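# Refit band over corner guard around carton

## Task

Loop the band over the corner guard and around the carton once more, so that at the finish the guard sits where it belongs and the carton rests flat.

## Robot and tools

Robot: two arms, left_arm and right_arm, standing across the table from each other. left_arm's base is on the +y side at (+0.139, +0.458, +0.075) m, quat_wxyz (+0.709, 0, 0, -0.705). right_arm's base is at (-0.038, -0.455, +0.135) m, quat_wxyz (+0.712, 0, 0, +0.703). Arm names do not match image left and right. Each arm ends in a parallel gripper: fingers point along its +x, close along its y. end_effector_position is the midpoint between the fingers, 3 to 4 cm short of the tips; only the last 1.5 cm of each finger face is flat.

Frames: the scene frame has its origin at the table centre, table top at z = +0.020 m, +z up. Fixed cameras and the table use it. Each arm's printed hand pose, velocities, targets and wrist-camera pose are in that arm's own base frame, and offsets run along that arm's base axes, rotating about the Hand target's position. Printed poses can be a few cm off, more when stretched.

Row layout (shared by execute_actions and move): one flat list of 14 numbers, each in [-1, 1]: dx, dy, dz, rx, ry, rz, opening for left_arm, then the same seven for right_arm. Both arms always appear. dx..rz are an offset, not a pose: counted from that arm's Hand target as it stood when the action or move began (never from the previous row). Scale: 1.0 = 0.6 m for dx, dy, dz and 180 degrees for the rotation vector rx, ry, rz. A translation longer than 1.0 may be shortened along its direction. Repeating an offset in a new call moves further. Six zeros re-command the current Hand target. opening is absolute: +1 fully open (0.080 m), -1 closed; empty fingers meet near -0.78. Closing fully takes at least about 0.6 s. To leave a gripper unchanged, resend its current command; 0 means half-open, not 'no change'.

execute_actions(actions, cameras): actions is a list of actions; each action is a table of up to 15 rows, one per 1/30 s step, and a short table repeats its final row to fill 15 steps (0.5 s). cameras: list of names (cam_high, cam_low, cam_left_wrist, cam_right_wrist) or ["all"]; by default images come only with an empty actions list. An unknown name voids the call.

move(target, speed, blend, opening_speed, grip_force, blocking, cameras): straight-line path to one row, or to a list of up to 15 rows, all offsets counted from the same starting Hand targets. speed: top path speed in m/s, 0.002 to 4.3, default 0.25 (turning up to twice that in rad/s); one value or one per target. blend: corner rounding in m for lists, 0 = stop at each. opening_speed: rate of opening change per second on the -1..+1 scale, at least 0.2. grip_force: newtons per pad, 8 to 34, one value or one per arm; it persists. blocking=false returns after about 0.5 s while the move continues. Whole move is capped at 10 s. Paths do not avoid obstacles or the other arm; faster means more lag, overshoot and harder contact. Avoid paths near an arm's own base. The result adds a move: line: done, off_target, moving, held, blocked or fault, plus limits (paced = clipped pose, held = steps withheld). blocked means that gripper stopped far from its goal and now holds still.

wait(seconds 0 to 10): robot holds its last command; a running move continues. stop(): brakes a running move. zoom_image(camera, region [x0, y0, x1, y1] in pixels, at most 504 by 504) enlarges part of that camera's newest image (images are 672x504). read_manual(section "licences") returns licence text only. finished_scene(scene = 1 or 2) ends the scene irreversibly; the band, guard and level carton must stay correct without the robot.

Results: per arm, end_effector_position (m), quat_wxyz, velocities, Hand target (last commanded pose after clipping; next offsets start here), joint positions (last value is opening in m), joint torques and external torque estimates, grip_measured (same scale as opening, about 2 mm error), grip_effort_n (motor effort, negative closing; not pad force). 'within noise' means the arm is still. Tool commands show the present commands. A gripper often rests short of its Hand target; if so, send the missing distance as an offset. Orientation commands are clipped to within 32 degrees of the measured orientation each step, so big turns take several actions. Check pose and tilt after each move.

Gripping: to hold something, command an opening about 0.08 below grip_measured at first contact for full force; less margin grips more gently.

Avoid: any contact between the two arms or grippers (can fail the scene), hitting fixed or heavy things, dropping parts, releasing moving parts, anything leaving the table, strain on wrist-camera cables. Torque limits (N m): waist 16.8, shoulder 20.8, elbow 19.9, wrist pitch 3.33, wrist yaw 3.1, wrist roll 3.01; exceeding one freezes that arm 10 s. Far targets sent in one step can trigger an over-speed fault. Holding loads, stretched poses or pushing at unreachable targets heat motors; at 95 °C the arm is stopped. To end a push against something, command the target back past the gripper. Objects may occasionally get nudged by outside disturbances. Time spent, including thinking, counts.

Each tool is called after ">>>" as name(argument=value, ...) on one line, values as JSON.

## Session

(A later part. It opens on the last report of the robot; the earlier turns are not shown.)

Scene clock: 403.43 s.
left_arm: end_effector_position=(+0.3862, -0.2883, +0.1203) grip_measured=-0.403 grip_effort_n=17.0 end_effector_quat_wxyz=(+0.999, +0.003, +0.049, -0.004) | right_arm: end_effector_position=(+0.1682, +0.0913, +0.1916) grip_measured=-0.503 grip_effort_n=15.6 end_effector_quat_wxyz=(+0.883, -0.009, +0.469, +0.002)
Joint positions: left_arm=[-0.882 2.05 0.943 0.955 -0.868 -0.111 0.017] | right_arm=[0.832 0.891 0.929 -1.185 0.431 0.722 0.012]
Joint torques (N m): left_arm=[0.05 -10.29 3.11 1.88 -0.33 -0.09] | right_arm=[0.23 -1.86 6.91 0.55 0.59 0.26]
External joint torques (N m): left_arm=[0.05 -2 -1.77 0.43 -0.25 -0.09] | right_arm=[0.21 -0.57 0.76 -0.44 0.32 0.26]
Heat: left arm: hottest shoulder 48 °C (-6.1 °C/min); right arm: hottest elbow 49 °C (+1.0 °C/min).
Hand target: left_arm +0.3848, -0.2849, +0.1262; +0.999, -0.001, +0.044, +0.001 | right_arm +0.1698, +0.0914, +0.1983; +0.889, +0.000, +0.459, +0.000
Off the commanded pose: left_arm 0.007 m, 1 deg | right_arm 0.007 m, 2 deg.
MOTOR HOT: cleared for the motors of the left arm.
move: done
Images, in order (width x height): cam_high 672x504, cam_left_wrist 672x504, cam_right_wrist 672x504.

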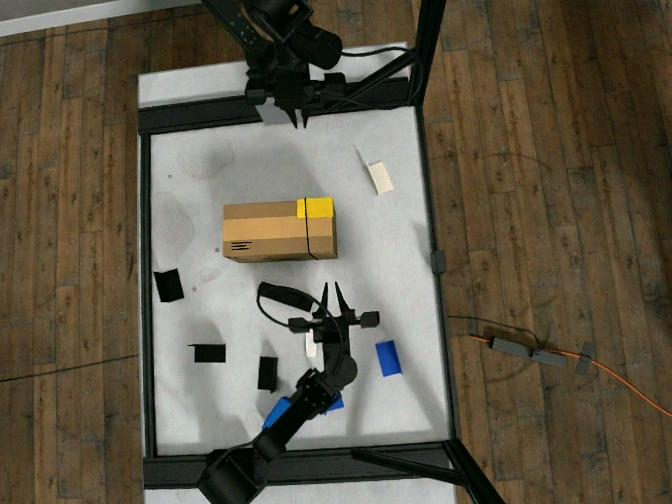

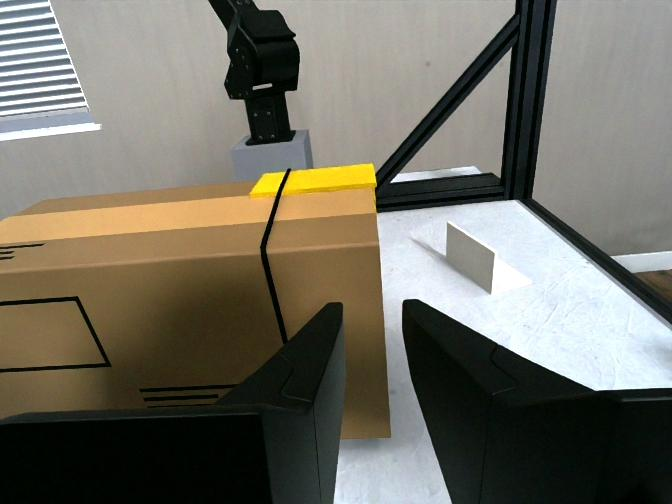

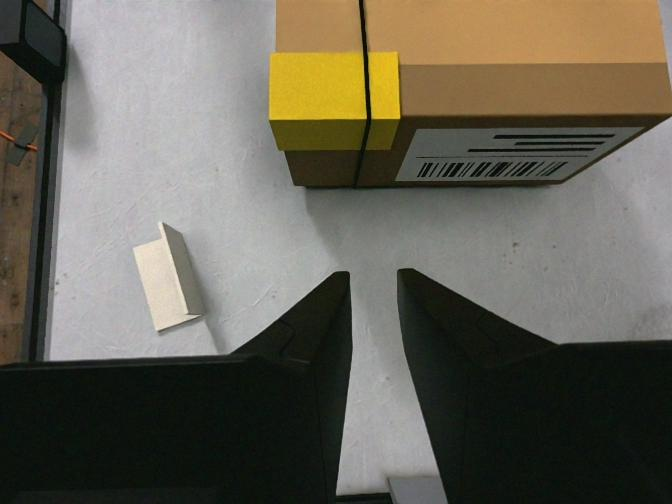

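>>> move(target=[[0.0,0.041,-0.0,0,0.139,0,-0.2,0,0,0,0,0,0,-0.5],[0.058,0.041,-0.14,0,0.139,0,-0.2,0,0,0,0,0,0,-0.5],[0.1,0.041,-0.193,0,0.139,0,-0.2,0,0,0,0,0,0,-0.5]], speed=0.15, cameras=["cam_low","cam_left_wrist","cam_high"])

Scene clock: 417.90 s.
left_arm: end_effector_position=(+0.4413, -0.2563, +0.0082) grip_measured=-0.204 grip_effort_n=16.5 end_effector_quat_wxyz=(+0.964, +0.000, +0.266, +0.005) | right_arm: end_effector_position=(+0.1682, +0.0913, +0.1916) grip_measured=-0.503 grip_effort_n=15.6 end_effector_quat_wxyz=(+0.883, -0.009, +0.469, +0.002)
Joint positions: left_arm=[-0.691 2.226 1.158 0.405 -0.589 -0.405 0.026] | right_arm=[0.832 0.891 0.929 -1.185 0.431 0.722 0.012]
Joint torques (N m): left_arm=[-0.12 -8.74 5.43 2.22 -0.04 0.15] | right_arm=[0.27 -1.88 6.96 0.55 0.6 0.25]
External joint torques (N m): left_arm=[-0.07 0.65 0.53 0.84 0.19 0.15] | right_arm=[0.28 -0.6 0.83 -0.42 0.32 0.25]
Heat: left arm: hottest shoulder 52 °C (+0.0 °C/min); right arm: hottest elbow 49 °C (+1.0 °C/min). Fold the left arm in close to its base, or ease its load, before you think long.
Hand target: left_arm +0.4449, -0.2604, +0.0105; +0.966, -0.001, +0.259, +0.001 | right_arm +0.1698, +0.0914, +0.1983; +0.889, +0.000, +0.459, +0.000
Off the commanded pose: left_arm 0.006 m, 1 deg | right_arm 0.007 m, 2 deg.
MOTOR HOT: joint 2 (shoulder) of the left arm reports 52 °C; the controller stops that arm at 95 °C. To cool a motor, set the load down, stop pushing, or move to a pose that needs little force.
move: done
Images, in order (width x height): cam_high 672x504, cam_low 672x504, cam_left_wrist 672x504.

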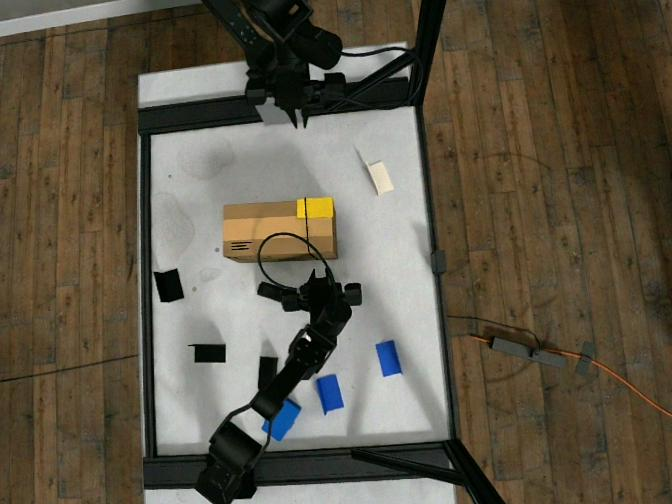

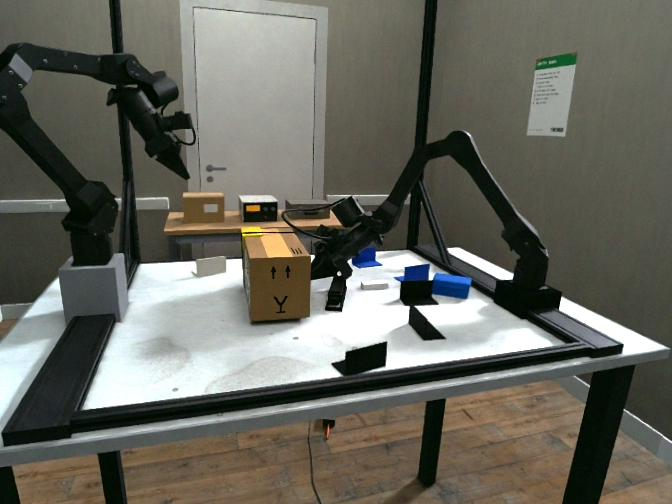

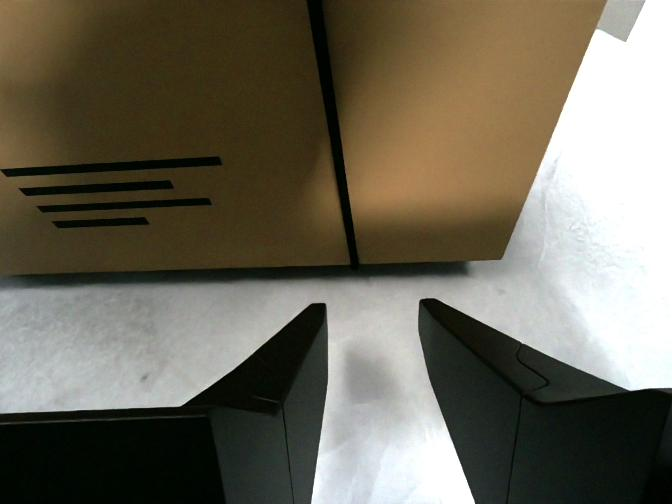

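>>> move(target=[[0.04,0.012,0.01,0,0,0,-0.2,0,0,0,0,0,0,-0.5]], speed=0.06, cameras=["cam_left_wrist"])

Scene clock: 421.20 s.
left_arm: end_effector_position=(+0.4647, -0.2525, +0.0152) grip_measured=-0.203 grip_effort_n=16.0 end_effector_quat_wxyz=(+0.965, -0.003, +0.262, +0.001) | right_arm: end_effector_position=(+0.1682, +0.0913, +0.1916) grip_measured=-0.503 grip_effort_n=15.6 end_effector_quat_wxyz=(+0.883, -0.009, +0.469, +0.002)
Joint positions: left_arm=[-0.646 2.249 1.229 0.386 -0.546 -0.372 0.026] | right_arm=[0.832 0.891 0.929 -1.185 0.431 0.722 0.012]
Joint torques (N m): left_arm=[0.3 -9.12 5.78 1.33 -0.11 0.16] | right_arm=[0.22 -1.89 6.91 0.55 0.58 0.27]
External joint torques (N m): left_arm=[0.25 0.62 0.64 -0.09 0.1 0.16] | right_arm=[0.22 -0.62 0.78 -0.42 0.3 0.27]
Heat: left arm: hottest shoulder 51 °C (+0.0 °C/min); right arm: hottest elbow 49 °C (+1.0 °C/min). Fold the left arm in close to its base, or ease its load, before you think long.
Hand target: left_arm +0.4689, -0.2531, +0.0165; +0.966, -0.001, +0.259, +0.002 | right_arm +0.1698, +0.0914, +0.1983; +0.889, +0.000, +0.459, +0.000
Off the commanded pose: left_arm 0.004 m, 0 deg | right_arm 0.007 m, 2 deg.
MOTOR HOT: still on. Joint 2 (shoulder) of the left arm reports 51 °C.
move: done
Images, in order (width x height): cam_left_wrist 672x504.

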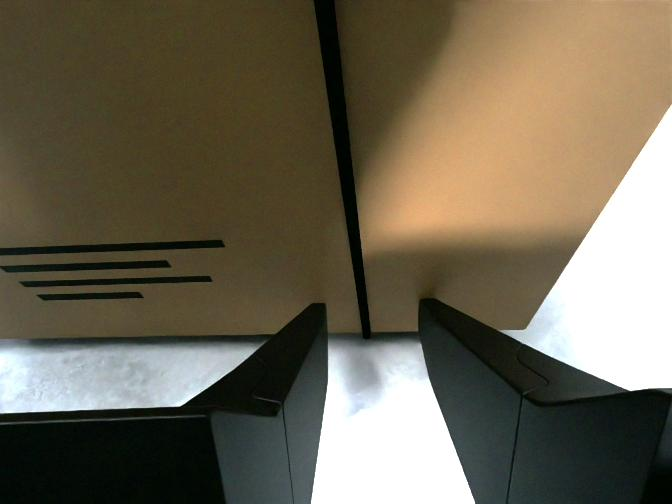

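>>> move(target=[[0.012,0,-0.004,0,0,0,-0.2,0,0,0,0,0,0,-0.5],[0.012,0,-0.004,0,0,0,-1,0,0,0,0,0,0,-0.5]], speed=0.05, opening_speed=0.6, cameras=["cam_left_wrist"])

>>> move(target=[[-0.01,0,0.004,0,0,0,-1,0,0,0,0,0,0,-0.5],[-0.018,0.028,0.004,0,0,0,-1,0,0,0,0,0,0,-0.5]], speed=0.03, cameras=["cam_left_wrist","cam_high"])

>>> zoom_image(camera="cam_high", region=[215, 185, 350, 275])

Scene clock: 428.10 s.
left_arm: end_effector_position=(+0.4674, -0.2565, +0.0132) grip_measured=-0.766 grip_effort_n=-57.9 end_effector_quat_wxyz=(+0.964, +0.000, +0.264, -0.003) | right_arm: end_effector_position=(+0.1682, +0.0913, +0.1916) grip_measured=-0.503 grip_effort_n=15.6 end_effector_quat_wxyz=(+0.883, -0.009, +0.469, +0.002)
Joint positions: left_arm=[-0.647 2.265 1.25 0.378 -0.54 -0.364 0.001] | right_arm=[0.832 0.891 0.929 -1.185 0.431 0.722 0.012]
Joint torques (N m): left_arm=[1.27 -8.56 6.42 1.71 -0.06 0.15] | right_arm=[0.25 -1.87 6.91 0.55 0.59 0.28]
External joint torques (N m): left_arm=[1.32 1.3 1.25 0.29 0.15 0.14] | right_arm=[0.26 -0.57 0.79 -0.42 0.31 0.28]
Heat: left arm: hottest shoulder 50 °C (-1.0 °C/min); right arm: hottest elbow 49 °C (+1.0 °C/min). Fold the left arm in close to its base, or ease its load, before you think long.
Hand target: left_arm +0.4762, -0.2531, +0.0142; +0.966, -0.001, +0.259, +0.002 | right_arm +0.1698, +0.0914, +0.1983; +0.889, +0.000, +0.459, +0.000
Off the commanded pose: left_arm 0.009 m, 1 deg | right_arm 0.007 m, 2 deg.
MOTOR HOT: still on. Joint 2 (shoulder) of the left arm reports 50 °C.
move: off_target (left_arm); target 2's new opening was sent with left_arm's hand 0.009 m and 1 deg from that target
Images, in order (width x height): cam_left_wrist 672x504.

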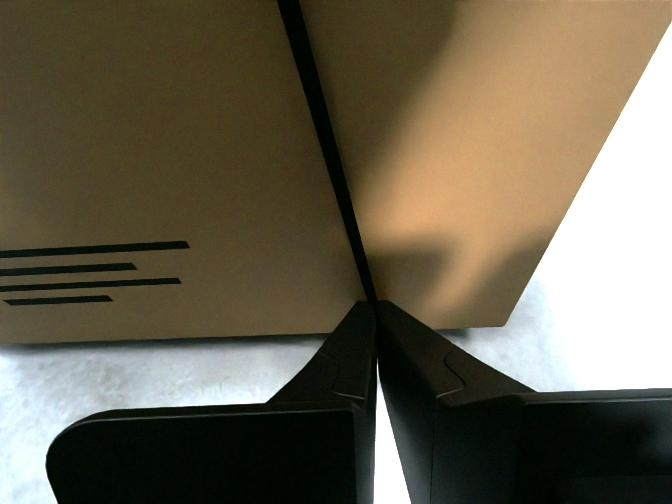

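Scene clock: 430.33 s.
left_arm: end_effector_position=(+0.4643, -0.2420, +0.0118) grip_measured=-0.766 grip_effort_n=-57.9 end_effector_quat_wxyz=(+0.965, -0.002, +0.264, -0.003) | right_arm: end_effector_position=(+0.1682, +0.0913, +0.1916) grip_measured=-0.503 grip_effort_n=15.6 end_effector_quat_wxyz=(+0.883, -0.009, +0.469, +0.002)
Joint positions: left_arm=[-0.624 2.239 1.19 0.421 -0.521 -0.353 0.001] | right_arm=[0.832 0.891 0.929 -1.185 0.431 0.722 0.012]
Joint torques (N m): left_arm=[0.78 -11.52 2.88 1.99 -0.16 0.16] | right_arm=[0.18 -1.86 6.89 0.54 0.59 0.27]
External joint torques (N m): left_arm=[0.78 -1.9 -2.2 0.55 0.04 0.16] | right_arm=[0.17 -0.55 0.74 -0.43 0.31 0.27]
Heat: left arm: hottest shoulder 51 °C (+0.0 °C/min); right arm: hottest elbow 49 °C (+1.0 °C/min). Fold the left arm in close to its base, or ease its load, before you think long.
Hand target: left_arm +0.4653, -0.2363, +0.0165; +0.966, -0.001, +0.259, +0.002 | right_arm +0.1698, +0.0914, +0.1983; +0.889, +0.000, +0.459, +0.000
Off the commanded pose: left_arm 0.008 m, 1 deg | right_arm 0.007 m, 2 deg.
MOTOR HOT: still on. Joint 2 (shoulder) of the left arm reports 51 °C.
move: done
Images, in order (width x height): cam_high 672x504, cam_left_wrist 672x504.

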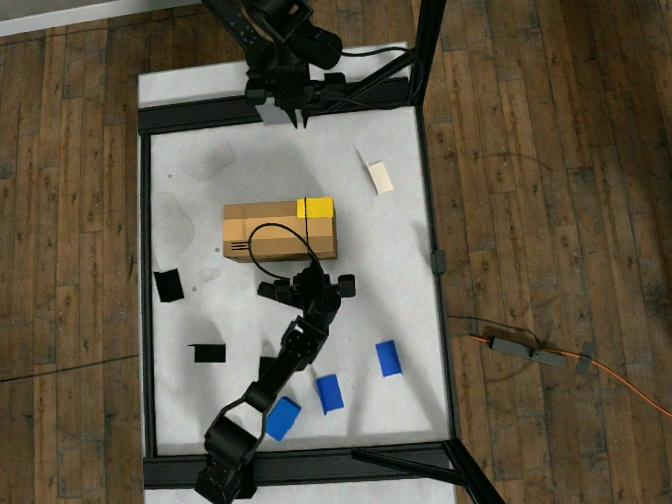

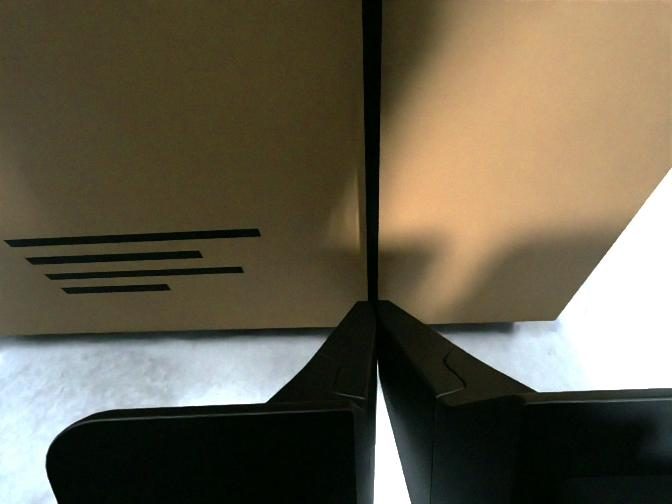

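Scaled by 3.733 from the camera's 672x504 image, which has a finer 960x720 frame.

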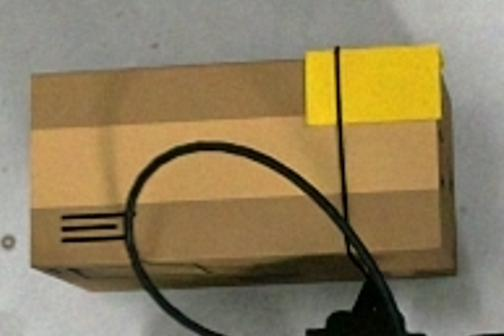

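>>> move(target=[[0,0,0,0,0,0,-0.4,0,0,0,0,0,0,-0.5],[-0.06,0.0,0.05,0,0,0,-0.4,0,0,0,0,0,0,-0.5],[-0.2,0.05,0.2,0,0.1,0,-0.4,0,0,0,0,0,0,-0.5]], speed=0.2, cameras=["cam_high","cam_left_wrist","cam_right_wrist"])

>>> zoom_image(camera="cam_high", region=[215, 185, 350, 275])

>>> zoom_image(camera="cam_right_wrist", region=[240, 0, 672, 220])

Scene clock: 437.97 s.
left_arm: end_effector_position=(+0.3432, -0.2029, +0.1279) grip_measured=-0.403 grip_effort_n=16.5 end_effector_quat_wxyz=(+0.910, +0.005, +0.415, +0.007) | right_arm: end_effector_position=(+0.1682, +0.0913, +0.1916) grip_measured=-0.503 grip_effort_n=15.6 end_effector_quat_wxyz=(+0.883, -0.009, +0.469, +0.002)
Joint positions: left_arm=[-0.699 1.646 1.131 -0.479 -0.449 -0.566 0.017] | right_arm=[0.832 0.891 0.929 -1.185 0.431 0.722 0.012]
Joint torques (N m): left_arm=[-0.2 -7.79 6.62 0.98 -0.07 -0.11] | right_arm=[0.21 -1.84 6.84 0.56 0.59 0.27]
External joint torques (N m): left_arm=[-0.21 -1.14 0.51 -0.13 0.19 -0.11] | right_arm=[0.21 -0.52 0.73 -0.39 0.32 0.27]
Heat: left arm: hottest shoulder 53 °C (+3.0 °C/min); right arm: hottest elbow 49 °C (+1.0 °C/min). Fold the left arm in close to its base, or ease its load, before you think long.
Hand target: left_arm +0.3453, -0.2063, +0.1365; +0.913, -0.001, +0.407, +0.002 | right_arm +0.1698, +0.0914, +0.1983; +0.889, +0.000, +0.459, +0.000
Off the commanded pose: left_arm 0.009 m, 1 deg | right_arm 0.007 m, 2 deg.
MOTOR HOT: still on. Joint 2 (shoulder) of the left arm reports 53 °C.
move: off_target (left_arm)
Images, in order (width x height): cam_high 672x504, cam_left_wrist 672x504, cam_right_wrist 672x504.

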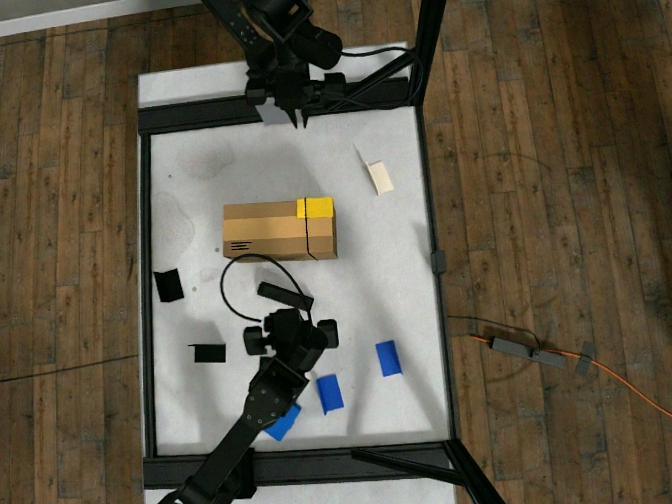

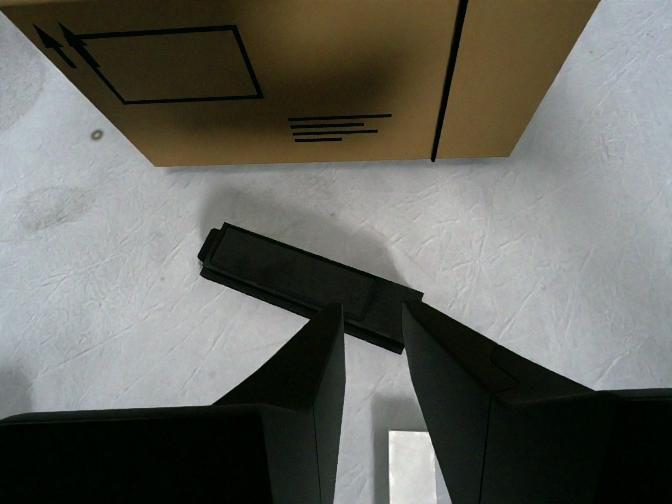

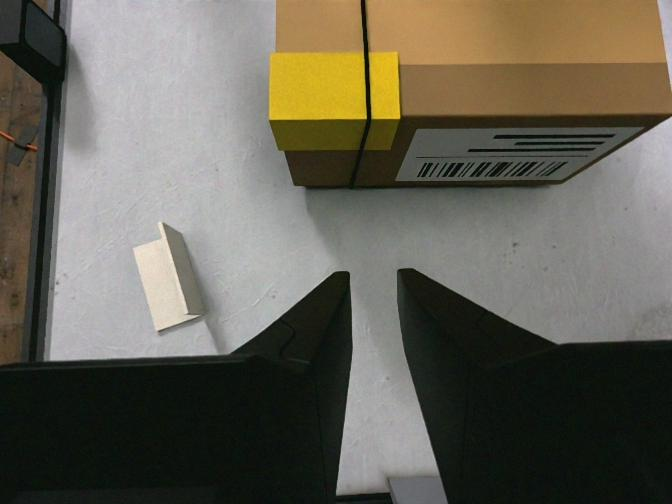

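Scaled by 3.733 from the camera's 672x504 image, which has a finer 960x720 frame.

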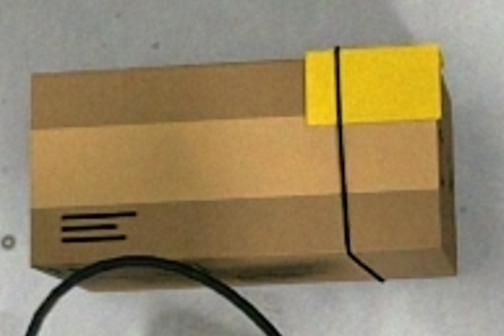

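Scaled by 1.167 from the camera's 672x504 image, which has a finer 960x720 frame.

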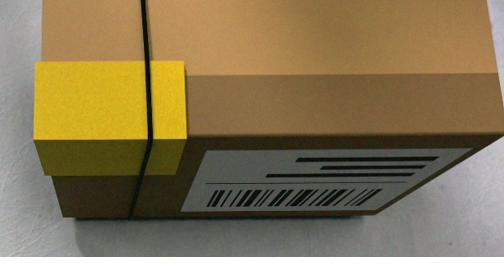

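>>> finished_scene(scene=1)

The scene is finished: the task was done.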